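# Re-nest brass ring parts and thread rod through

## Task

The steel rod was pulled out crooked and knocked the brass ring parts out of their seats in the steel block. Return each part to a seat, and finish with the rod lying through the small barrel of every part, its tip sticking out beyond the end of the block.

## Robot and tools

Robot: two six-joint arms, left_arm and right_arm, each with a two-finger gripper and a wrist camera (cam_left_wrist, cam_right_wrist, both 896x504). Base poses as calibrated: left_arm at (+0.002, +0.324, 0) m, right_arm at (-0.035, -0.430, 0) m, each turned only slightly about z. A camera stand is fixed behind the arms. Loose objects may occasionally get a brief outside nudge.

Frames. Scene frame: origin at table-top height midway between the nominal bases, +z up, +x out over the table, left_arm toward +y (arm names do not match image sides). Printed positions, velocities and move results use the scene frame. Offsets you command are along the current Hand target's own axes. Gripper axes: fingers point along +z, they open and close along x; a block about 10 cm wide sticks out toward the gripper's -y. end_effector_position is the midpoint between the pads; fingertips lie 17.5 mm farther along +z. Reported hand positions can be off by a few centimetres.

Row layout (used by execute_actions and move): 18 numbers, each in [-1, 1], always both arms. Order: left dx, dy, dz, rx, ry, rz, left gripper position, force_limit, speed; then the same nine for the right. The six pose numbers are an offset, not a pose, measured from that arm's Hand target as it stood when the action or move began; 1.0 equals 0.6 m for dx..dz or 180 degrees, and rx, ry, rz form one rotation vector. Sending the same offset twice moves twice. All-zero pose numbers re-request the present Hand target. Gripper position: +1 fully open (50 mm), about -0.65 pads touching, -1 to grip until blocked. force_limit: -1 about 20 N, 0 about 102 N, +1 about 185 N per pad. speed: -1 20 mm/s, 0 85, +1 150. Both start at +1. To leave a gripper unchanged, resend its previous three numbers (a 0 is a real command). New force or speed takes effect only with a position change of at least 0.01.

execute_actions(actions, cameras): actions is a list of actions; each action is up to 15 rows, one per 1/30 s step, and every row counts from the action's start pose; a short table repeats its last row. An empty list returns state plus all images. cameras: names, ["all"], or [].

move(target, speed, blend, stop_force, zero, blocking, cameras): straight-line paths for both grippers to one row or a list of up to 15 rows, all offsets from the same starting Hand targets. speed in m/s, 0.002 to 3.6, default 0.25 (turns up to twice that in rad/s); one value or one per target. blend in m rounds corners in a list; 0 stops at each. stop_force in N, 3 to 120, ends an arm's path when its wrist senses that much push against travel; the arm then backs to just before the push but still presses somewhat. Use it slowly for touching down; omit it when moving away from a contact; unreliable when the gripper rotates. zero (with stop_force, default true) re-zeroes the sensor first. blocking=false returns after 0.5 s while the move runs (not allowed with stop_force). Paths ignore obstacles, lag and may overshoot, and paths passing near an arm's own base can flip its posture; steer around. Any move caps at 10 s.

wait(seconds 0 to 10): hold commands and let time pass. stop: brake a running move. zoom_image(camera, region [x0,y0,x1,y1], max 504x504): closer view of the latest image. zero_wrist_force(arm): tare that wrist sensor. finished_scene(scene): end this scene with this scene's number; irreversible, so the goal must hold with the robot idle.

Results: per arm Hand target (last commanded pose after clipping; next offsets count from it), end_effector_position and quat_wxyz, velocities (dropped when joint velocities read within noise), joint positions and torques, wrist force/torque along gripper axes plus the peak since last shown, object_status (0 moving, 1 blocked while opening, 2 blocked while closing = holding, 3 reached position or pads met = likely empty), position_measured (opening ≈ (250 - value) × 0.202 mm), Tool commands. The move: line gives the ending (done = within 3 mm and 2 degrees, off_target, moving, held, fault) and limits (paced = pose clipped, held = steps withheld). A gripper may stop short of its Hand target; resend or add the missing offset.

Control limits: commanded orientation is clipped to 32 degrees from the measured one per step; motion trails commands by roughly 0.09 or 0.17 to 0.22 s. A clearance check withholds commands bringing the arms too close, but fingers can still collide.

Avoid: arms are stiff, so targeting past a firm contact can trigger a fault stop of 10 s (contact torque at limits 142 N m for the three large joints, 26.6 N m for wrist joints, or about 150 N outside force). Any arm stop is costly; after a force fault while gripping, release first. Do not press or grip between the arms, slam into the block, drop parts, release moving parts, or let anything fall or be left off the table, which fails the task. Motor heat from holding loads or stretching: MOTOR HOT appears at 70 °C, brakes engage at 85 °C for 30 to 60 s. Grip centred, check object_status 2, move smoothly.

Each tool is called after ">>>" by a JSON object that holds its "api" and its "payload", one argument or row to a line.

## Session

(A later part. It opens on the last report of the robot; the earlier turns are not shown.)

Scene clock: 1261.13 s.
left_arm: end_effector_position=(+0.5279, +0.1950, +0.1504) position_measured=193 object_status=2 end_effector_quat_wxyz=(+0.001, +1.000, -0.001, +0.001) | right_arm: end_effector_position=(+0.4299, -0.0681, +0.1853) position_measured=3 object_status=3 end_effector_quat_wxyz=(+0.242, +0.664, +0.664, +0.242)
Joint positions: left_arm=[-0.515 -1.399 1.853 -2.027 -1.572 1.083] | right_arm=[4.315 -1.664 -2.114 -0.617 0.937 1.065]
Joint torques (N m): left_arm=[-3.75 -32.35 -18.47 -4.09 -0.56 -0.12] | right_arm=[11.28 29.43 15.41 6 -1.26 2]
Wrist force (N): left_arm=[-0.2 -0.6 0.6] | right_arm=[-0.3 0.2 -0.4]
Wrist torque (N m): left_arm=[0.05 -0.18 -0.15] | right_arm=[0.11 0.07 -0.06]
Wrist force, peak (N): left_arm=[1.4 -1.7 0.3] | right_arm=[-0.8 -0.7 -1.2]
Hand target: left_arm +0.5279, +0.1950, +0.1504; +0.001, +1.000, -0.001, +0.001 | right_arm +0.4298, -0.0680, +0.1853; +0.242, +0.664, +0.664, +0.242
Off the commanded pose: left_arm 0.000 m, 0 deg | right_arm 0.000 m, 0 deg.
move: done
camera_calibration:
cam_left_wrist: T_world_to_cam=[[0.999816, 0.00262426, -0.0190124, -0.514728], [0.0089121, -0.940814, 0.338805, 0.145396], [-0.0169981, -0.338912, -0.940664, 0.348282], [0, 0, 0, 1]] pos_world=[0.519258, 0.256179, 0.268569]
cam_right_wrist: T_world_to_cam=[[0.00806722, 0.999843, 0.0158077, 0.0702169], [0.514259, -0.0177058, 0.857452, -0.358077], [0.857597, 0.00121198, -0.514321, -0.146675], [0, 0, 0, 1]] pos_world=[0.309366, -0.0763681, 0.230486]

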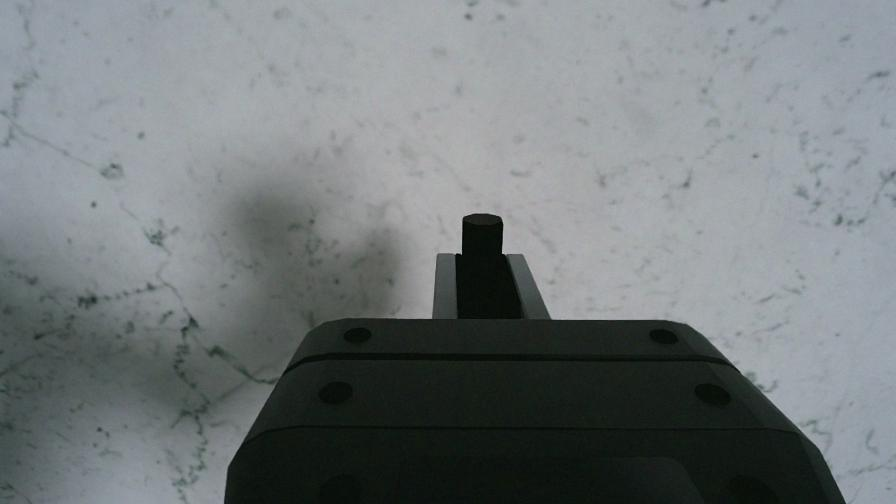

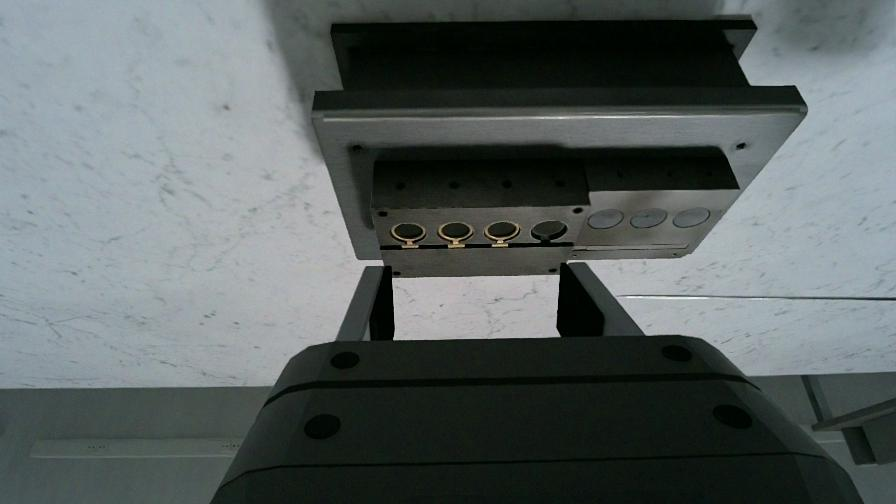

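>>> {"api": "move", "payload": {
  "target": [0,0,0.0600,0,0,0,-1,-0.9,-1,0,0,0,0,0,0,1,1,1],
  "speed": 0.05,
  "stop_force": 4,
  "cameras": ["cam_right_wrist","cam_left_wrist"]
}}

>>> {"api": "zoom_image", "payload": {
  "camera": "cam_right_wrist",
  "region": [380, 190, 680, 310]
}}

Scene clock: 1284.47 s.
left_arm: end_effector_position=(+0.5280, +0.1949, +0.1144) position_measured=193 object_status=2 end_effector_quat_wxyz=(+0.001, +1.000, -0.001, +0.001) | right_arm: end_effector_position=(+0.4298, -0.0680, +0.1853) position_measured=3 object_status=3 end_effector_quat_wxyz=(+0.242, +0.664, +0.664, +0.242)
Joint positions: left_arm=[-0.515 -1.357 1.905 -2.121 -1.572 1.083] | right_arm=[4.315 -1.664 -2.114 -0.617 0.938 1.065]
Joint torques (N m): left_arm=[-9.85 -40.15 -29.98 -3.44 1.37 -1] | right_arm=[12.38 31.33 26.09 5.91 0.11 -1.9]
Wrist force (N): left_arm=[-0.3 -0.5 0.5] | right_arm=[-0.4 0.2 -0.5]
Wrist torque (N m): left_arm=[0.09 -0.17 -0.14] | right_arm=[0.11 0.07 -0.06]
Wrist force, peak (N): left_arm=[-0.3 -0.7 1.3] | right_arm=[-0.5 0.3 -0.6]
Hand target: left_arm +0.5280, +0.1949, +0.1144; +0.001, +1.000, -0.001, +0.001 | right_arm +0.4298, -0.0680, +0.1853; +0.242, +0.664, +0.664, +0.242
Off the commanded pose: left_arm 0.000 m, 0 deg | right_arm 0.000 m, 0 deg.
move: done
camera_calibration:
cam_left_wrist: T_world_to_cam=[[0.999817, 0.00253057, -0.0189784, -0.515497], [0.00881241, -0.940815, 0.338806, 0.157644], [-0.0169978, -0.338911, -0.940665, 0.314419], [0, 0, 0, 1]] pos_world=[0.519358, 0.256179, 0.232569]
cam_right_wrist: T_world_to_cam=[[0.00789695, 0.999842, 0.0159125, 0.0702448], [0.514262, -0.0177081, 0.85745, -0.358078], [0.857597, 0.00141196, -0.51432, -0.146659], [0, 0, 0, 1]] pos_world=[0.309365, -0.0763675, 0.230486]

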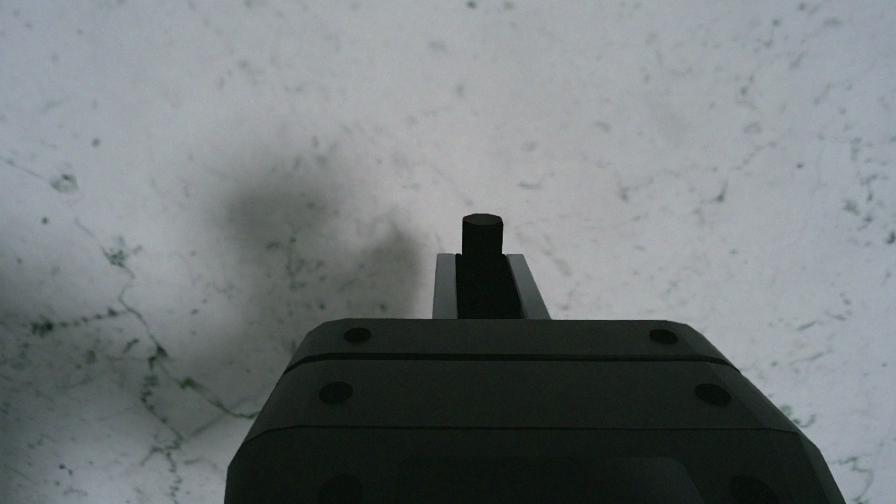

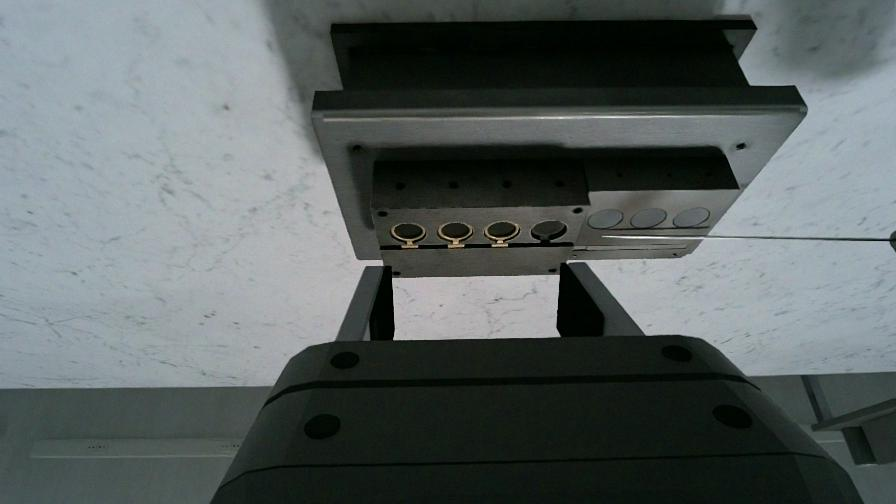

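Scaled by 1.680 from the camera's 896x504 image, which has a finer 1280x720 frame.

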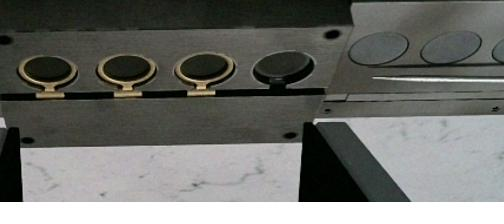

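>>> {"api": "zoom_image", "payload": {
  "camera": "cam_right_wrist",
  "region": [530, 200, 630, 260]
}}

>>> {"api": "zoom_image", "payload": {
  "camera": "cam_right_wrist",
  "region": [380, 200, 500, 270]
}}

>>> {"api": "zoom_image", "payload": {
  "camera": "cam_right_wrist",
  "region": [740, 200, 895, 280]
}}

Scaled by 5.040 from the camera's 896x504 image, which has a finer 1280x720 frame.

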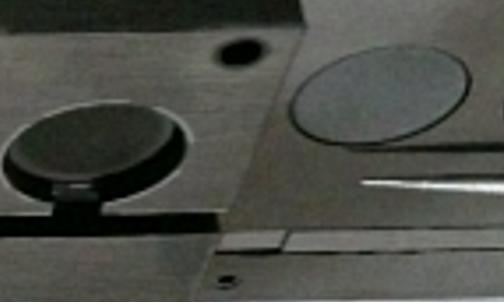

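Scaled by 4.200 from the camera's 896x504 image, which has a finer 1280x720 frame.

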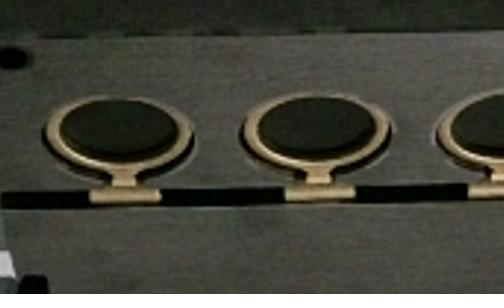

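Scaled by 3.252 from the camera's 896x504 image, which has a finer 1280x720 frame.

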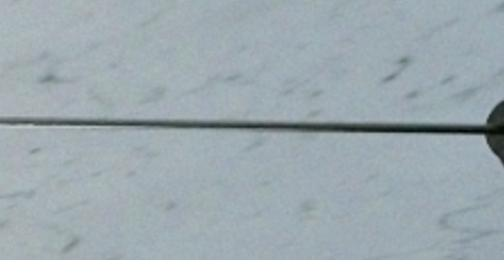

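>>> {"api": "move", "payload": {
  "target": [0,0,0,0,0,0,-1,-0.9,-1,0,-0.1324,-0.1329,-0.1389,0,0,1,1,1],
  "speed": 0.15,
  "cameras": ["cam_right_wrist","cam_left_wrist"]
}}

>>> {"api": "zoom_image", "payload": {
  "camera": "cam_right_wrist",
  "region": [560, 200, 896, 300]
}}

>>> {"api": "zoom_image", "payload": {
  "camera": "cam_left_wrist",
  "region": [430, 200, 550, 330]
}}

Scene clock: 1323.50 s.
left_arm: end_effector_position=(+0.5280, +0.1949, +0.1144) position_measured=193 object_status=2 end_effector_quat_wxyz=(+0.001, +1.000, -0.001, +0.001) | right_arm: end_effector_position=(+0.3177, -0.0680, +0.1953) position_measured=3 object_status=3 end_effector_quat_wxyz=(+0.380, +0.596, +0.596, +0.380)
Joint positions: left_arm=[-0.515 -1.357 1.905 -2.121 -1.572 1.083] | right_arm=[4.759 -1.513 -2.398 -0.891 0.438 1.671]
Joint torques (N m): left_arm=[-9.53 -39.91 -29.38 -3.48 1.6 -1.06] | right_arm=[-9.01 9.04 9.26 3.07 -2.98 0.85]
Wrist force (N): left_arm=[-0.1 -0.6 0.3] | right_arm=[-0.6 0.3 -0.4]
Wrist torque (N m): left_arm=[0.08 -0.19 -0.14] | right_arm=[0.30 0.12 0.11]
Wrist force, peak (N): left_arm=[-0.3 -1.0 0.2] | right_arm=[-0.4 1.9 0.5]
Hand target: left_arm +0.5280, +0.1949, +0.1144; +0.001, +1.000, -0.001, +0.001 | right_arm +0.3177, -0.0680, +0.1953; +0.380, +0.596, +0.596, +0.380
Off the commanded pose: left_arm 0.000 m, 0 deg | right_arm 0.000 m, 0 deg.
move: done
camera_calibration:
cam_left_wrist: T_world_to_cam=[[0.999817, 0.00253029, -0.0189783, -0.515497], [0.00881211, -0.940815, 0.338806, 0.157644], [-0.0169978, -0.338911, -0.940665, 0.314419], [0, 0, 0, 1]] pos_world=[0.519358, 0.256179, 0.232569]
cam_right_wrist: T_world_to_cam=[[0.000477013, 0.999835, 0.0181558, 0.072797], [0.10389, -0.0181071, 0.994424, -0.205423], [0.994589, 0.00141185, -0.103881, -0.168936], [0, 0, 0, 1]] pos_world=[0.189329, -0.0762661, 0.185406]

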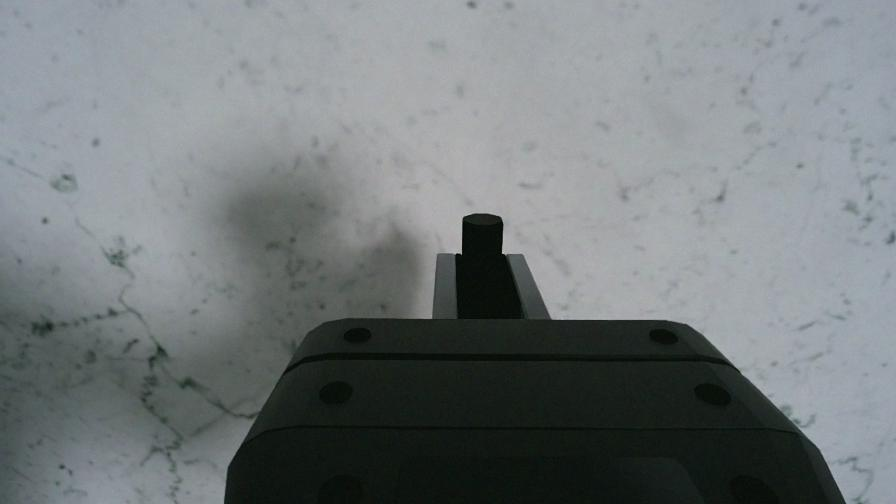

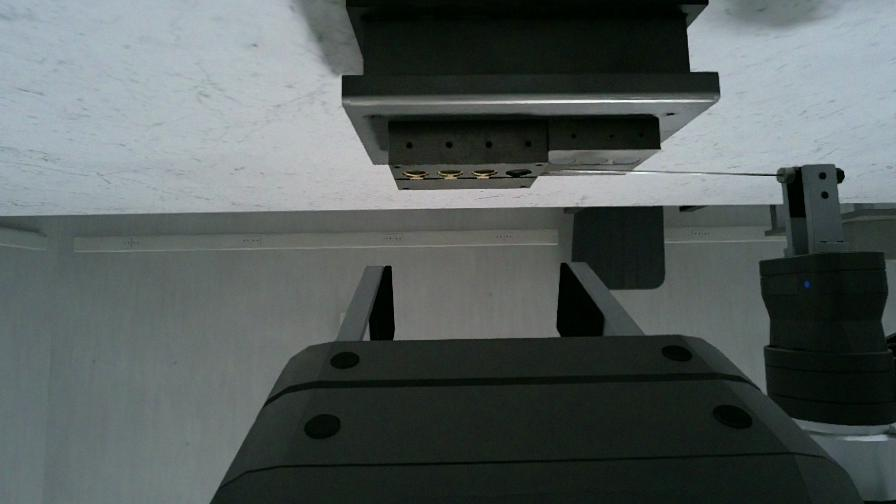

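Scaled by 1.500 from the camera's 896x504 image, which has a finer 1280x720 frame.

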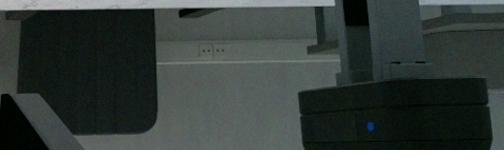

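Scaled by 3.877 from the camera's 896x504 image, which has a finer 1280x720 frame.

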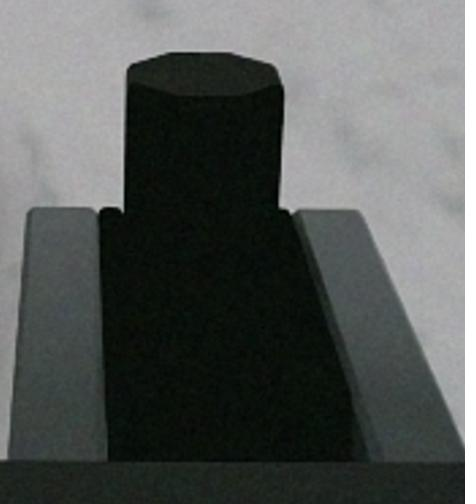

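>>> {"api": "zoom_image", "payload": {
  "camera": "cam_right_wrist",
  "region": [500, 150, 680, 200]
}}

>>> {"api": "zoom_image", "payload": {
  "camera": "cam_right_wrist",
  "region": [680, 150, 860, 210]
}}

>>> {"api": "zoom_image", "payload": {
  "camera": "cam_right_wrist",
  "region": [385, 150, 545, 200]
}}

Scaled by 2.800 from the camera's 896x504 image, which has a finer 1280x720 frame.

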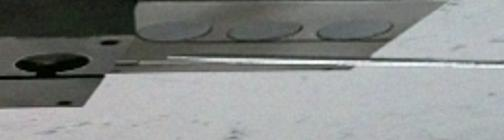

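Scaled by 2.800 from the camera's 896x504 image, which has a finer 1280x720 frame.

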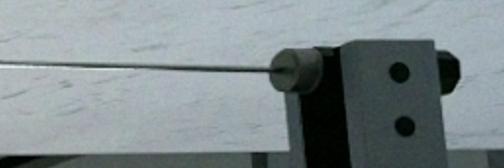

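Scaled by 3.150 from the camera's 896x504 image, which has a finer 1280x720 frame.

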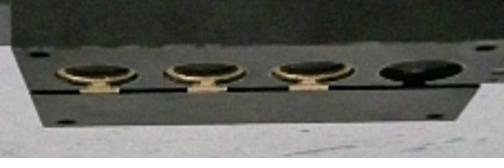

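>>> {"api": "move", "payload": {
  "target": [0,0,0,-0.0126,0,0,-1,-0.9,-1,0,0,0,0,0,0,1,1,1],
  "speed": 0.05,
  "cameras": ["cam_right_wrist"]
}}

>>> {"api": "zoom_image", "payload": {
  "camera": "cam_right_wrist",
  "region": [500, 150, 620, 200]
}}

>>> {"api": "zoom_image", "payload": {
  "camera": "cam_right_wrist",
  "region": [740, 150, 860, 210]
}}

>>> {"api": "zoom_image", "payload": {
  "camera": "cam_right_wrist",
  "region": [385, 150, 505, 200]
}}

Scene clock: 1353.60 s.
left_arm: end_effector_position=(+0.5280, +0.1949, +0.1144) position_measured=193 object_status=2 end_effector_quat_wxyz=(+0.021, +1.000, -0.001, +0.001) end_effector_velocity=(+0.000, +0.001, +0.000) end_effector_angular_velocity=(+0.007, +0.000, +0.002) | right_arm: end_effector_position=(+0.3177, -0.0680, +0.1953) position_measured=3 object_status=3 end_effector_quat_wxyz=(+0.380, +0.596, +0.596, +0.380)
Joint positions: left_arm=[-0.497 -1.359 1.914 -2.146 -1.607 1.1] | right_arm=[4.759 -1.513 -2.398 -0.891 0.438 1.671]
Joint velocities: left_arm=[-0.001 0 -0.001 0.004 0.006 -0.003] | right_arm=[within noise]
Joint torques (N m): left_arm=[-6.26 -36.54 -21.7 -1.29 1.42 -1.04] | right_arm=[-14.14 9.15 8.96 5.12 -3.05 -2.13]
Wrist force (N): left_arm=[-0.6 -0.7 0.4] | right_arm=[-0.4 0.2 -0.5]
Wrist torque (N m): left_arm=[0.06 -0.12 -0.37] | right_arm=[0.29 0.09 0.09]
Wrist force, peak (N): left_arm=[-0.6 -0.9 0.4] | right_arm=[-0.9 0.2 -0.2]
Hand target: left_arm +0.5280, +0.1949, +0.1144; +0.021, +1.000, -0.001, +0.001 | right_arm +0.3177, -0.0680, +0.1953; +0.380, +0.596, +0.596, +0.380
Off the commanded pose: left_arm 0.000 m, 0 deg | right_arm 0.000 m, 0 deg.
move: done
camera_calibration:
cam_right_wrist: T_world_to_cam=[[0.000551825, 0.999839, 0.0179471, 0.0729245], [0.103688, -0.0179076, 0.994449, -0.205287], [0.99461, 0.00131214, -0.103681, -0.169096], [0, 0, 0, 1]] pos_world=[0.18943, -0.0763671, 0.185306]
Images, in order (width x height): cam_right_wrist 896x504.

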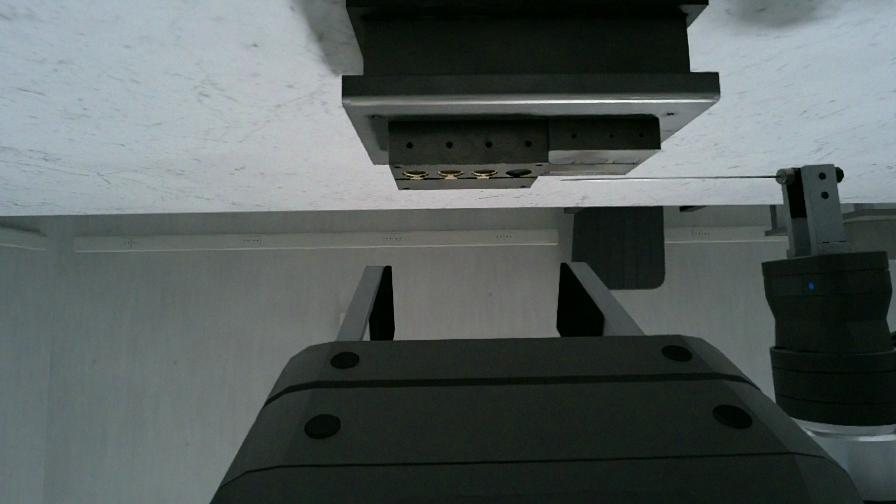

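Scaled by 4.200 from the camera's 896x504 image, which has a finer 1280x720 frame.

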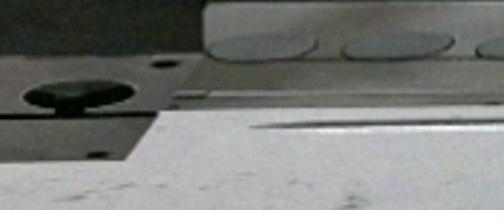

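Scaled by 4.200 from the camera's 896x504 image, which has a finer 1280x720 frame.

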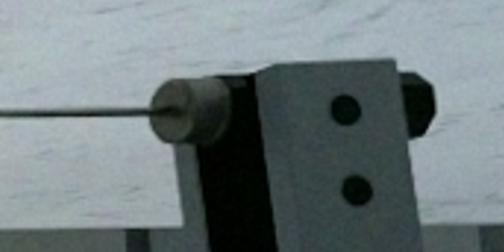

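Scaled by 4.200 from the camera's 896x504 image, which has a finer 1280x720 frame.

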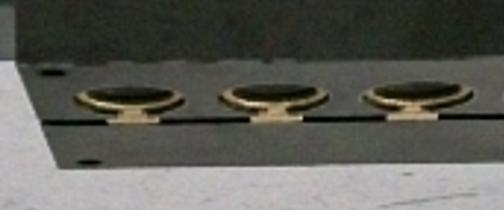

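>>> {"api": "move", "payload": {
  "target": [0,-0.00028,0.00717,0,0,0,-1,-0.9,-1,0,0,0,0,0,0,1,1,1],
  "speed": 0.02,
  "stop_force": 4,
  "cameras": ["cam_right_wrist"]
}}

>>> {"api": "zoom_image", "payload": {
  "camera": "cam_right_wrist",
  "region": [490, 160, 610, 200]
}}

>>> {"api": "zoom_image", "payload": {
  "camera": "cam_right_wrist",
  "region": [740, 150, 860, 190]
}}

>>> {"api": "move", "payload": {
  "target": [0,0,0,0,0,0,-1,-0.9,-1,0,0.1643,0.0420,0.1389,0,0,1,1,1],
  "speed": 0.15,
  "cameras": ["cam_right_wrist"]
}}

>>> {"api": "zoom_image", "payload": {
  "camera": "cam_right_wrist",
  "region": [530, 210, 650, 260]
}}

>>> {"api": "zoom_image", "payload": {
  "camera": "cam_right_wrist",
  "region": [776, 210, 896, 260]
}}

>>> {"api": "zoom_image", "payload": {
  "camera": "cam_right_wrist",
  "region": [380, 210, 500, 260]
}}

Scene clock: 1380.73 s.
left_arm: end_effector_position=(+0.5280, +0.1949, +0.1101) position_measured=193 object_status=2 end_effector_quat_wxyz=(+0.021, +1.000, -0.001, +0.001) | right_arm: end_effector_position=(+0.3177, -0.0680, +0.1953) position_measured=3 object_status=3 end_effector_quat_wxyz=(+0.380, +0.596, +0.596, +0.380)
Joint positions: left_arm=[-0.497 -1.353 1.92 -2.157 -1.607 1.1] | right_arm=[4.759 -1.513 -2.398 -0.891 0.438 1.671]
Joint torques (N m): left_arm=[-9.27 -39.49 -24.46 -1.25 1.92 -1.26] | right_arm=[-12.95 9.4 11.57 5.14 -1.13 -1.92]
Wrist force (N): left_arm=[-0.7 -0.8 0.4] | right_arm=[-0.6 0.2 -0.4]
Wrist torque (N m): left_arm=[0.05 -0.10 -0.35] | right_arm=[0.28 0.12 0.09]
Wrist force, peak (N): left_arm=[-0.8 -0.9 0.7] | right_arm=[-0.7 0.4 -0.6]
Hand target: left_arm +0.5280, +0.1949, +0.1101; +0.021, +1.000, -0.001, +0.001 | right_arm +0.3177, -0.0680, +0.1953; +0.380, +0.596, +0.596, +0.380
Off the commanded pose: left_arm 0.000 m, 0 deg | right_arm 0.000 m, 0 deg.
move: done
camera_calibration:
cam_right_wrist: T_world_to_cam=[[0.000551825, 0.999839, 0.0179471, 0.0729245], [0.103688, -0.0179076, 0.994449, -0.205287], [0.99461, 0.00131214, -0.103681, -0.169096], [0, 0, 0, 1]] pos_world=[0.18943, -0.0763671, 0.185306]
Images, in order (width x height): cam_right_wrist 896x504.

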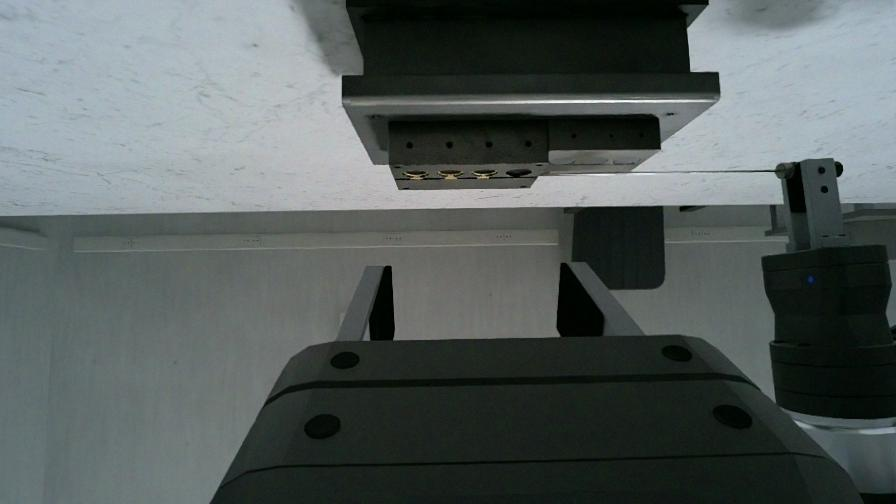

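Scaled by 4.200 from the camera's 896x504 image, which has a finer 1280x720 frame.

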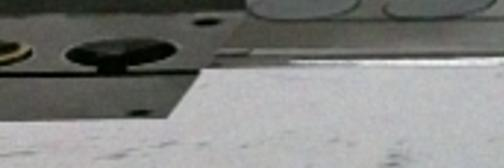

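Scaled by 4.200 from the camera's 896x504 image, which has a finer 1280x720 frame.

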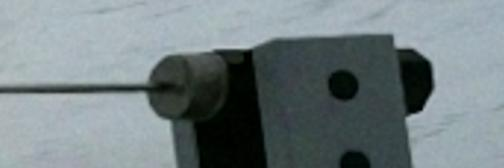

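Scene clock: 1382.63 s.
left_arm: end_effector_position=(+0.5280, +0.1949, +0.1101) position_measured=193 object_status=2 end_effector_quat_wxyz=(+0.021, +1.000, -0.001, +0.001) | right_arm: end_effector_position=(+0.3822, -0.0681, +0.2739) position_measured=3 object_status=3 end_effector_quat_wxyz=(+0.242, +0.664, +0.664, +0.242)
Joint positions: left_arm=[-0.497 -1.353 1.92 -2.157 -1.607 1.1] | right_arm=[4.418 -1.465 -2.033 -0.972 0.909 1.189]
Joint torques (N m): left_arm=[-9.32 -40.46 -25.33 -1.06 1.79 -1.35] | right_arm=[8.72 25.19 22.45 5.25 -0.55 1.36]
Wrist force (N): left_arm=[-0.6 -0.5 0.3] | right_arm=[-0.1 0.1 -0.1]
Wrist torque (N m): left_arm=[0.09 -0.12 -0.35] | right_arm=[0.08 0.00 -0.05]
Wrist force, peak (N): left_arm=[-0.7 -1.0 0.5] | right_arm=[-0.4 2.3 0.1]
Hand target: left_arm +0.5280, +0.1949, +0.1101; +0.021, +1.000, -0.001, +0.001 | right_arm +0.3822, -0.0681, +0.2740; +0.242, +0.664, +0.664, +0.242
Off the commanded pose: left_arm 0.000 m, 0 deg | right_arm 0.000 m, 0 deg.
move: done
camera_calibration:
cam_right_wrist: T_world_to_cam=[[0.00806634, 0.999842, 0.0158101, 0.0691998], [0.514141, -0.0177075, 0.857523, -0.409561], [0.857668, 0.00121153, -0.514203, -0.060341], [0, 0, 0, 1]] pos_world=[0.261766, -0.0763681, 0.319086]
Images, in order (width x height): cam_right_wrist 896x504.

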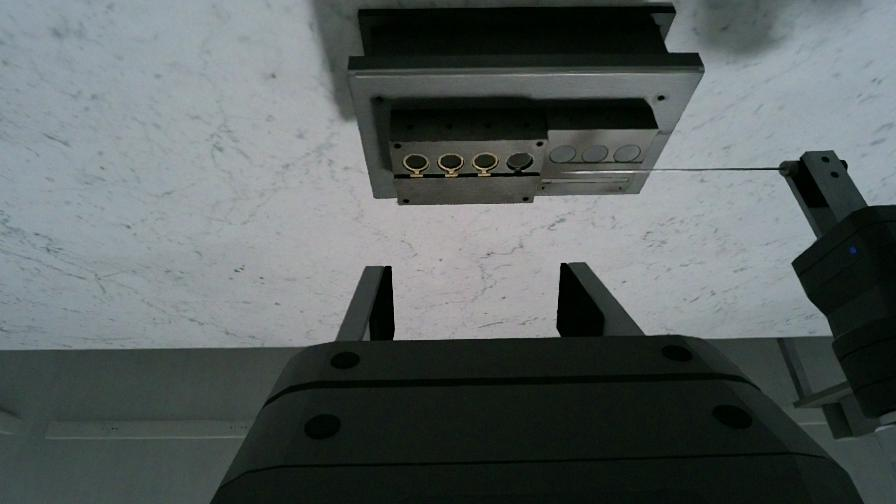

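Scaled by 4.200 from the camera's 896x504 image, which has a finer 1280x720 frame.

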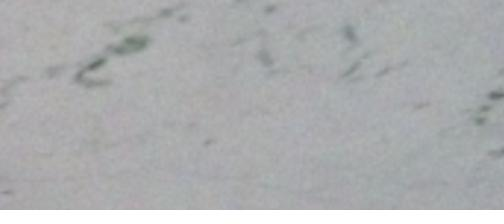

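Scaled by 4.200 from the camera's 896x504 image, which has a finer 1280x720 frame.

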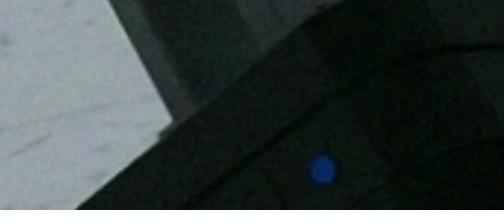

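Scaled by 4.200 from the camera's 896x504 image, which has a finer 1280x720 frame.

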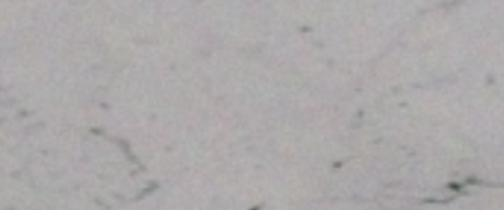

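>>> {"api": "zoom_image", "payload": {
  "camera": "cam_right_wrist",
  "region": [390, 150, 510, 200]
}}

>>> {"api": "zoom_image", "payload": {
  "camera": "cam_right_wrist",
  "region": [500, 150, 620, 200]
}}

>>> {"api": "zoom_image", "payload": {
  "camera": "cam_right_wrist",
  "region": [700, 140, 820, 190]
}}

Scaled by 4.200 from the camera's 896x504 image, which has a finer 1280x720 frame.

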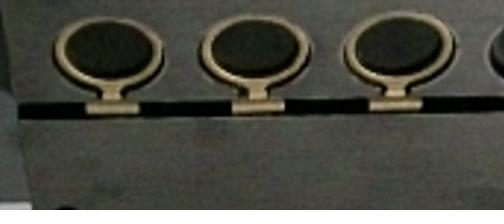

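Scaled by 4.200 from the camera's 896x504 image, which has a finer 1280x720 frame.

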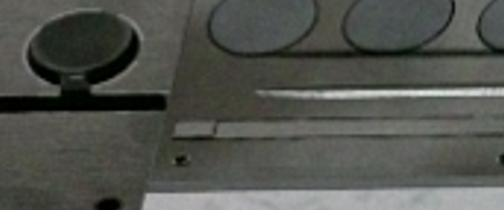

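Scaled by 4.200 from the camera's 896x504 image, which has a finer 1280x720 frame.

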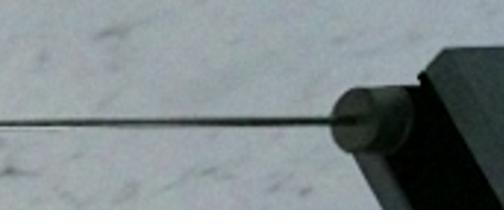

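>>> {"api": "move", "payload": {
  "target": [0,0.03336,0.0023,0,0,0,-1,-0.9,-1,0,0,0,0,0,0,1,1,1],
  "speed": 0.006,
  "stop_force": 3,
  "cameras": ["cam_right_wrist"]
}}

>>> {"api": "zoom_image", "payload": {
  "camera": "cam_right_wrist",
  "region": [500, 150, 620, 200]
}}

Scene clock: 1409.27 s.
left_arm: end_effector_position=(+0.5280, +0.1748, +0.1096) position_measured=193 object_status=2 end_effector_quat_wxyz=(+0.021, +1.000, -0.001, +0.001) | right_arm: end_effector_position=(+0.3822, -0.0681, +0.2740) position_measured=3 object_status=3 end_effector_quat_wxyz=(+0.242, +0.664, +0.664, +0.242)
Joint positions: left_arm=[-0.531 -1.342 1.907 -2.157 -1.606 1.066] | right_arm=[4.418 -1.465 -2.033 -0.972 0.909 1.189]
Joint torques (N m): left_arm=[3.08 -32.84 -23.2 -1.63 1.67 0.67] | right_arm=[12.42 25.63 24.99 4.57 -1.24 -1.48]
Wrist force (N): left_arm=[-0.7 -0.6 0.4] | right_arm=[0.0 0.1 0.0]
Wrist torque (N m): left_arm=[0.07 -0.09 -0.16] | right_arm=[0.09 -0.01 -0.04]
Wrist force, peak (N): left_arm=[-0.7 -0.8 0.8] | right_arm=[-0.3 0.2 0.3]
Hand target: left_arm +0.5280, +0.1748, +0.1096; +0.021, +1.000, -0.001, +0.001 | right_arm +0.3822, -0.0681, +0.2740; +0.242, +0.664, +0.664, +0.242
Off the commanded pose: left_arm 0.000 m, 0 deg | right_arm 0.000 m, 0 deg.
move: done
camera_calibration:
cam_right_wrist: T_world_to_cam=[[0.00789695, 0.999842, 0.0159125, 0.0692101], [0.514262, -0.0177081, 0.85745, -0.409603], [0.857597, 0.00141196, -0.51432, -0.0601317], [0, 0, 0, 1]] pos_world=[0.261665, -0.0763675, 0.319186]
Images, in order (width x height): cam_right_wrist 896x504.

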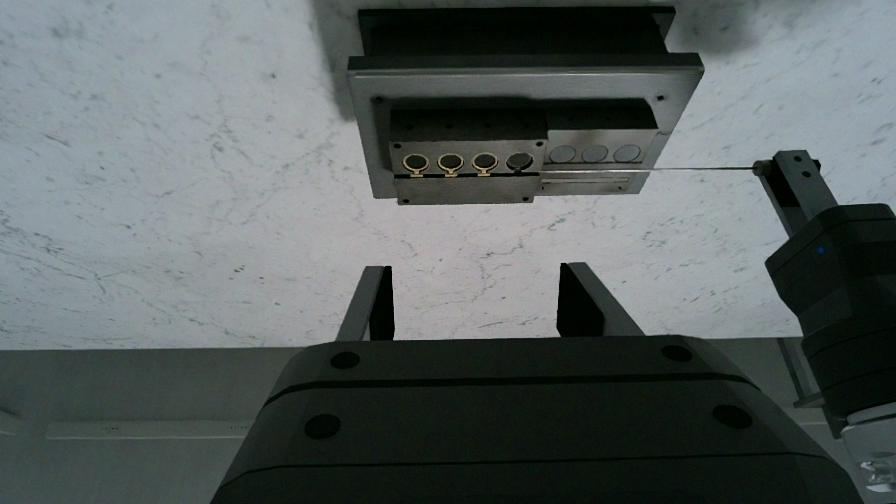

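Scaled by 4.200 from the camera's 896x504 image, which has a finer 1280x720 frame.

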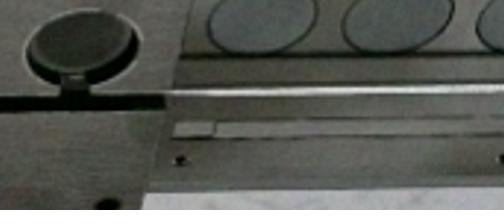

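>>> {"api": "move", "payload": {
  "target": [0,0.0500,0.00198,0,0,0,-1,-0.9,-1,0,0,0,0,0,0,1,1,1],
  "speed": 0.007,
  "stop_force": 3,
  "cameras": ["cam_right_wrist"]
}}

>>> {"api": "zoom_image", "payload": {
  "camera": "cam_right_wrist",
  "region": [460, 140, 580, 190]
}}

Scene clock: 1420.30 s.
left_arm: end_effector_position=(+0.5279, +0.1448, +0.1096) position_measured=193 object_status=2 end_effector_quat_wxyz=(+0.021, +1.000, -0.001, +0.001) | right_arm: end_effector_position=(+0.3822, -0.0681, +0.2740) position_measured=3 object_status=3 end_effector_quat_wxyz=(+0.242, +0.664, +0.664, +0.242)
Joint positions: left_arm=[-0.58 -1.324 1.884 -2.154 -1.605 1.017] | right_arm=[4.418 -1.465 -2.033 -0.972 0.909 1.189]
Joint torques (N m): left_arm=[4.58 -35.5 -20.93 -1.53 1.54 0.75] | right_arm=[11.68 25.71 16.91 5.64 -2.07 -0.4]
Wrist force (N): left_arm=[-0.5 -0.8 0.3] | right_arm=[0.0 0.0 0.1]
Wrist torque (N m): left_arm=[0.03 -0.16 -0.17] | right_arm=[0.07 0.00 -0.04]
Wrist force, peak (N): left_arm=[-0.4 -1.2 0.3] | right_arm=[-0.2 0.3 0.3]
Hand target: left_arm +0.5279, +0.1448, +0.1096; +0.021, +1.000, -0.001, +0.001 | right_arm +0.3822, -0.0681, +0.2740; +0.242, +0.664, +0.664, +0.242
Off the commanded pose: left_arm 0.000 m, 0 deg | right_arm 0.000 m, 0 deg.
move: done
camera_calibration:
cam_right_wrist: T_world_to_cam=[[0.00789695, 0.999842, 0.0159125, 0.0692101], [0.514262, -0.0177081, 0.85745, -0.409603], [0.857597, 0.00141196, -0.51432, -0.0601317], [0, 0, 0, 1]] pos_world=[0.261665, -0.0763675, 0.319186]
Images, in order (width x height): cam_right_wrist 896x504.

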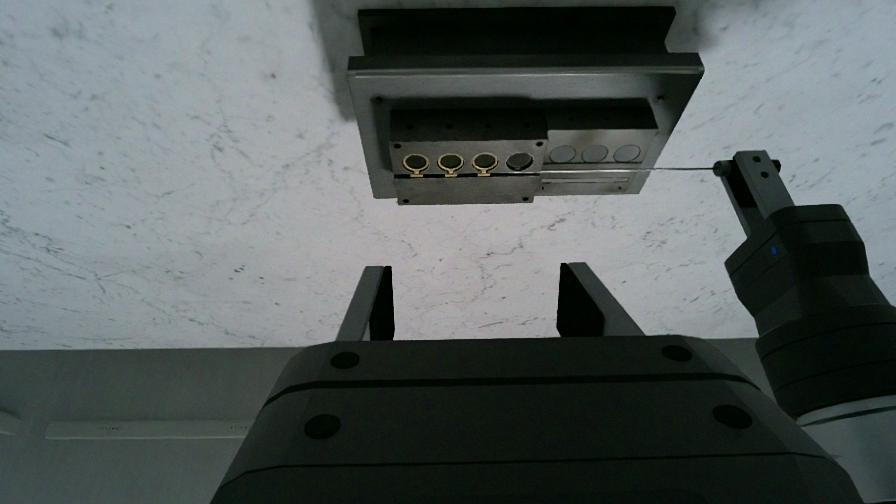

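Scaled by 4.200 from the camera's 896x504 image, which has a finer 1280x720 frame.

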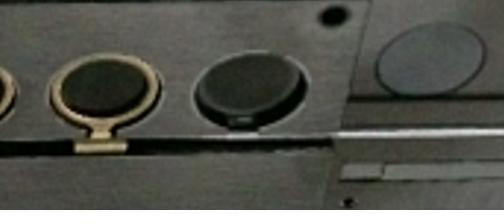

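>>> {"api": "move", "payload": {
  "target": [0,0.0333,0.00132,0,0,0,-1,-0.9,-1,0,0,0,0,0,0,1,1,1],
  "speed": 0.006,
  "stop_force": 3,
  "cameras": ["cam_right_wrist"]
}}

>>> {"api": "zoom_image", "payload": {
  "camera": "cam_right_wrist",
  "region": [440, 140, 560, 190]
}}

Scene clock: 1430.57 s.
left_arm: end_effector_position=(+0.5279, +0.1248, +0.1096) position_measured=193 object_status=2 end_effector_quat_wxyz=(+0.021, +1.000, -0.001, +0.001) | right_arm: end_effector_position=(+0.3822, -0.0681, +0.2740) position_measured=3 object_status=3 end_effector_quat_wxyz=(+0.242, +0.664, +0.664, +0.242)
Joint positions: left_arm=[-0.611 -1.31 1.866 -2.151 -1.604 0.986] | right_arm=[4.418 -1.465 -2.033 -0.972 0.909 1.189]
Joint torques (N m): left_arm=[2.01 -34.78 -20.41 -1.37 1.87 0.8] | right_arm=[11.58 25.79 16.68 5.66 -1.94 0.51]
Wrist force (N): left_arm=[-0.3 -1.1 -0.5] | right_arm=[-0.2 0.1 0.0]
Wrist torque (N m): left_arm=[-0.03 -0.15 -0.21] | right_arm=[0.09 0.03 -0.04]
Wrist force, peak (N): left_arm=[-0.2 -1.5 -0.3] | right_arm=[-0.3 0.4 0.1]
Hand target: left_arm +0.5279, +0.1248, +0.1096; +0.021, +1.000, -0.001, +0.001 | right_arm +0.3822, -0.0681, +0.2740; +0.242, +0.664, +0.664, +0.242
Off the commanded pose: left_arm 0.000 m, 0 deg | right_arm 0.000 m, 0 deg.
move: done
camera_calibration:
cam_right_wrist: T_world_to_cam=[[0.00789695, 0.999842, 0.0159125, 0.0692101], [0.514262, -0.0177081, 0.85745, -0.409603], [0.857597, 0.00141196, -0.51432, -0.0601317], [0, 0, 0, 1]] pos_world=[0.261665, -0.0763675, 0.319186]
Images, in order (width x height): cam_right_wrist 896x504.

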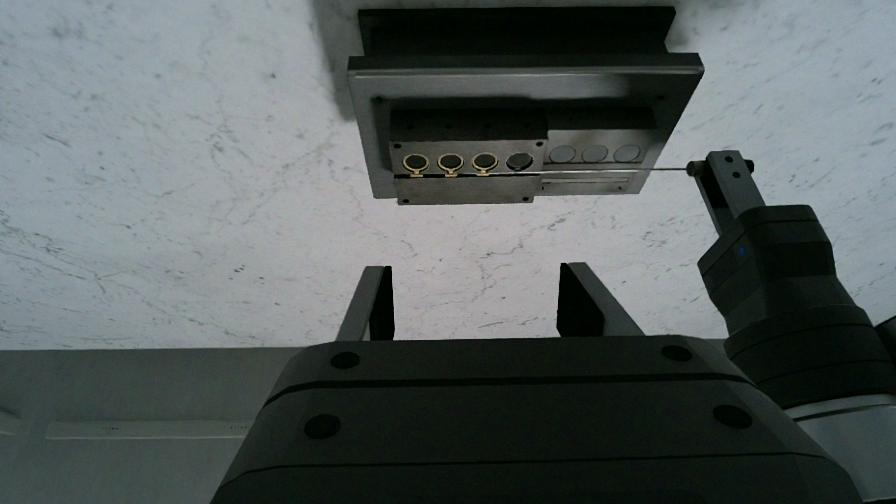

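Scaled by 4.200 from the camera's 896x504 image, which has a finer 1280x720 frame.

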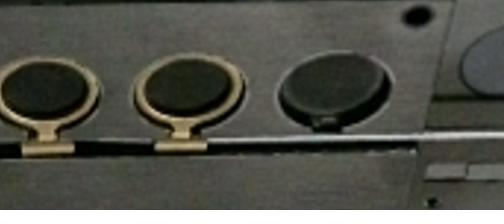

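>>> {"api": "zoom_image", "payload": {
  "camera": "cam_right_wrist",
  "region": [470, 155, 550, 190]
}}

>>> {"api": "zoom_image", "payload": {
  "camera": "cam_right_wrist",
  "region": [390, 155, 470, 190]
}}

Scaled by 6.300 from the camera's 896x504 image, which has a finer 1280x720 frame.

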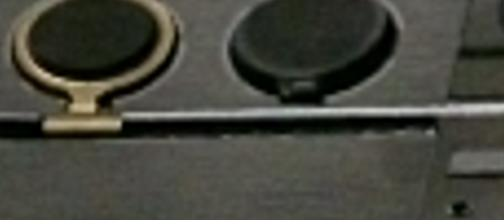

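Scaled by 6.300 from the camera's 896x504 image, which has a finer 1280x720 frame.

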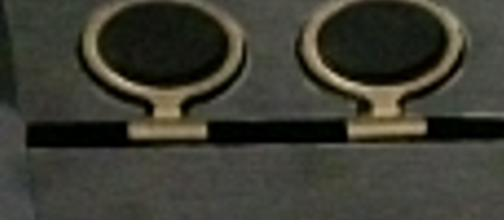

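>>> {"api": "move", "payload": {
  "target": [0,0,0,0,0,0,-1,-0.9,-1,0.0133,0.1477,0.3503,0.2222,0,0,1,1,1],
  "speed": 0.1,
  "cameras": ["cam_right_wrist"]
}}

Scene clock: 1456.37 s.
left_arm: end_effector_position=(+0.5279, +0.1248, +0.1096) position_measured=193 object_status=2 end_effector_quat_wxyz=(+0.021, +1.000, -0.001, +0.001) | right_arm: end_effector_position=(+0.5852, -0.0601, +0.1700) position_measured=3 object_status=3 end_effector_quat_wxyz=(+0.000, +0.707, +0.707, +0.000)
Joint positions: left_arm=[-0.611 -1.31 1.866 -2.151 -1.604 0.986] | right_arm=[3.869 -2.139 -1.239 -1.334 1.571 0.723]
Joint torques (N m): left_arm=[5.16 -40.47 -19.27 -3.27 0.84 0.94] | right_arm=[13.39 45.21 23.98 4.46 -0.52 2.15]
Wrist force (N): left_arm=[0.0 -1.1 -0.5] | right_arm=[-0.2 0.3 -0.4]
Wrist torque (N m): left_arm=[-0.04 -0.20 -0.21] | right_arm=[0.05 0.00 -0.04]
Wrist force, peak (N): left_arm=[-0.2 -1.6 -0.6] | right_arm=[-0.6 2.1 0.3]
Hand target: left_arm +0.5279, +0.1248, +0.1096; +0.021, +1.000, -0.001, +0.001 | right_arm +0.5852, -0.0600, +0.1700; +0.000, +0.707, +0.707, +0.000
Off the commanded pose: left_arm 0.000 m, 0 deg | right_arm 0.000 m, 0 deg.
move: done
camera_calibration:
cam_right_wrist: T_world_to_cam=[[0.016088, 0.999846, 0.00704889, 0.0579724], [0.94508, -0.0175077, 0.326369, -0.586537], [0.326442, 0.00141112, -0.945216, 0.0962996], [0, 0, 0, 1]] pos_world=[0.521955, -0.0683683, 0.282043]
Images, in order (width x height): cam_right_wrist 896x504.

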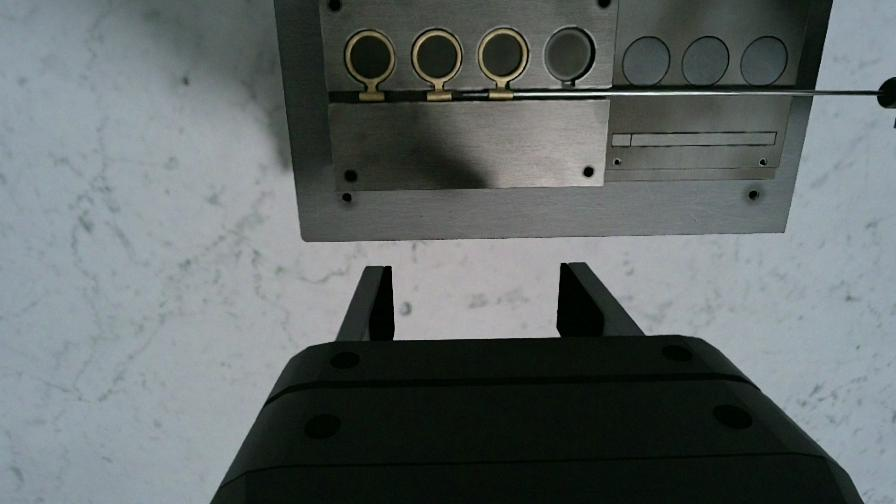

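Excellent overhead view.

>>> {"api": "zoom_image", "payload": {
  "camera": "cam_right_wrist",
  "region": [470, 70, 570, 120]
}}

>>> {"api": "zoom_image", "payload": {
  "camera": "cam_right_wrist",
  "region": [330, 70, 490, 120]
}}

>>> {"api": "zoom_image", "payload": {
  "camera": "cam_right_wrist",
  "region": [560, 60, 720, 130]
}}

>>> {"api": "zoom_image", "payload": {
  "camera": "cam_right_wrist",
  "region": [736, 60, 896, 130]
}}

Scaled by 5.040 from the camera's 896x504 image, which has a finer 1280x720 frame.

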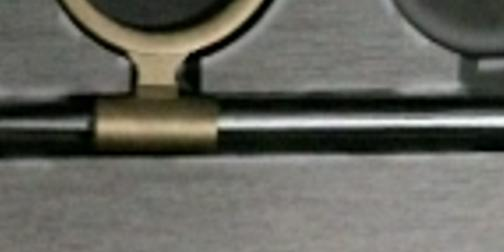

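Scaled by 3.150 from the camera's 896x504 image, which has a finer 1280x720 frame.

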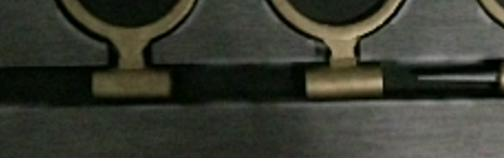

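Scaled by 3.150 from the camera's 896x504 image, which has a finer 1280x720 frame.

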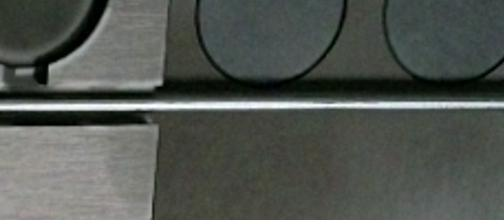

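Scaled by 3.150 from the camera's 896x504 image, which has a finer 1280x720 frame.

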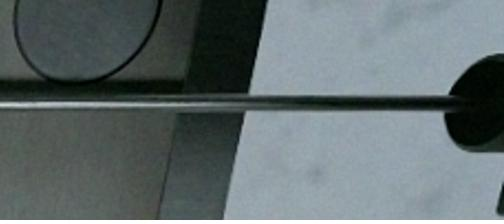

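>>> {"api": "move", "payload": {
  "target": [0,0.0317,0.00125,0,0,0,-1,-0.9,-1,0,0,0,0,0,0,1,1,1],
  "speed": 0.006,
  "stop_force": 3,
  "cameras": ["cam_right_wrist"]
}}

>>> {"api": "zoom_image", "payload": {
  "camera": "cam_right_wrist",
  "region": [350, 70, 530, 120]
}}

>>> {"api": "zoom_image", "payload": {
  "camera": "cam_right_wrist",
  "region": [736, 60, 896, 130]
}}

Scene clock: 1474.03 s.
left_arm: end_effector_position=(+0.5279, +0.1057, +0.1097) position_measured=193 object_status=2 end_effector_quat_wxyz=(+0.021, +1.000, -0.001, +0.001) | right_arm: end_effector_position=(+0.5852, -0.0600, +0.1700) position_measured=3 object_status=3 end_effector_quat_wxyz=(+0.000, +0.707, +0.707, +0.000)
Joint positions: left_arm=[-0.64 -1.295 1.846 -2.147 -1.604 0.957] | right_arm=[3.869 -2.139 -1.239 -1.334 1.571 0.723]
Joint torques (N m): left_arm=[2 -36.54 -20.47 -1.63 1.75 0.72] | right_arm=[12.69 50.11 16.5 5.14 0.24 2.24]
Wrist force (N): left_arm=[-0.1 -1.3 -0.8] | right_arm=[-0.2 0.1 -0.4]
Wrist torque (N m): left_arm=[-0.06 -0.18 -0.21] | right_arm=[0.02 0.01 -0.05]
Wrist force, peak (N): left_arm=[0.1 -1.6 -0.8] | right_arm=[-0.4 0.4 -0.5]
Hand target: left_arm +0.5279, +0.1058, +0.1097; +0.021, +1.000, -0.001, +0.001 | right_arm +0.5852, -0.0600, +0.1700; +0.000, +0.707, +0.707, +0.000
Off the commanded pose: left_arm 0.000 m, 0 deg | right_arm 0.000 m, 0 deg.
move: done
camera_calibration:
cam_right_wrist: T_world_to_cam=[[0.0159929, 0.999847, 0.00701477, 0.0579322], [0.945112, -0.0174065, 0.326282, -0.58652], [0.326354, 0.00141155, -0.945247, 0.0963545], [0, 0, 0, 1]] pos_world=[0.521955, -0.0682686, 0.282043]
Images, in order (width x height): cam_right_wrist 896x504.

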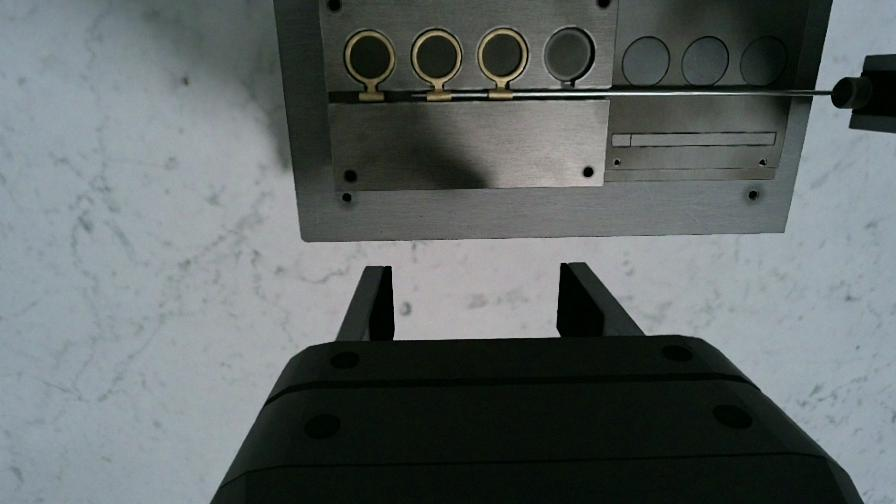

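Scaled by 2.800 from the camera's 896x504 image, which has a finer 1280x720 frame.

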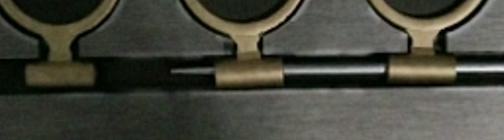

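Scaled by 3.150 from the camera's 896x504 image, which has a finer 1280x720 frame.

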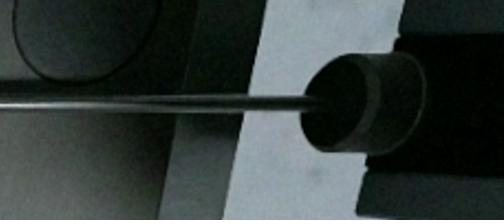

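>>> {"api": "move", "payload": {
  "target": [0,0,-0.00117,0,0,0,-1,-0.9,-1,0,0,0,0,0,0,1,1,1],
  "speed": 0.01
}}

>>> {"api": "move", "payload": {
  "target": [0,0.0100,0.0004,0,0,0,-1,-0.9,-1,0,0,0,0,0,0,1,1,1],
  "speed": 0.006,
  "stop_force": 3
}}

Scene clock: 1496.77 s.
left_arm: end_effector_position=(+0.5279, +0.1058, +0.1104) position_measured=193 object_status=2 end_effector_quat_wxyz=(+0.021, +1.000, -0.001, +0.001) | right_arm: end_effector_position=(+0.5852, -0.0600, +0.1700) position_measured=3 object_status=3 end_effector_quat_wxyz=(+0.000, +0.707, +0.707, +0.000)
Joint positions: left_arm=[-0.64 -1.296 1.846 -2.145 -1.604 0.957] | right_arm=[3.869 -2.139 -1.239 -1.334 1.571 0.723]
Joint torques (N m): left_arm=[5.17 -42.25 -28.94 -1.52 1.18 0.89] | right_arm=[13.08 53.32 17.1 5.08 -0.87 2.18]
Wrist force (N): left_arm=[-0.2 -0.8 0.1] | right_arm=[-0.2 0.1 -0.5]
Wrist torque (N m): left_arm=[0.02 -0.21 -0.18] | right_arm=[0.02 0.01 -0.04]
Wrist force, peak (N): left_arm=[-0.2 -1.7 -0.6] | right_arm=[-0.5 0.3 -0.7]
Hand target: left_arm +0.5279, +0.1058, +0.1104; +0.021, +1.000, -0.001, +0.001 | right_arm +0.5852, -0.0600, +0.1700; +0.000, +0.707, +0.707, +0.000
Off the commanded pose: left_arm 0.000 m, 0 deg | right_arm 0.000 m, 0 deg.
move: done

Scene clock: 1498.37 s.
left_arm: end_effector_position=(+0.5279, +0.0998, +0.1104) position_measured=193 object_status=2 end_effector_quat_wxyz=(+0.021, +1.000, -0.001, +0.001) | right_arm: end_effector_position=(+0.5852, -0.0600, +0.1700) position_measured=3 object_status=3 end_effector_quat_wxyz=(+0.000, +0.707, +0.707, +0.000)
Joint positions: left_arm=[-0.649 -1.291 1.839 -2.144 -1.604 0.949] | right_arm=[3.869 -2.139 -1.239 -1.334 1.571 0.723]
Joint torques (N m): left_arm=[2.67 -37.08 -20.63 -1.61 1.86 0.76] | right_arm=[13 53.38 16.71 5.1 -1 2.07]
Wrist force (N): left_arm=[-0.2 -0.9 0.1] | right_arm=[-0.3 0.1 -0.4]
Wrist torque (N m): left_arm=[0.01 -0.21 -0.18] | right_arm=[0.01 0.03 -0.05]
Wrist force, peak (N): left_arm=[-0.5 -1.0 0.1] | right_arm=[-0.3 0.4 -0.5]
Hand target: left_arm +0.5279, +0.0998, +0.1104; +0.021, +1.000, -0.001, +0.001 | right_arm +0.5852, -0.0600, +0.1700; +0.000, +0.707, +0.707, +0.000
Off the commanded pose: left_arm 0.000 m, 0 deg | right_arm 0.000 m, 0 deg.
move: done


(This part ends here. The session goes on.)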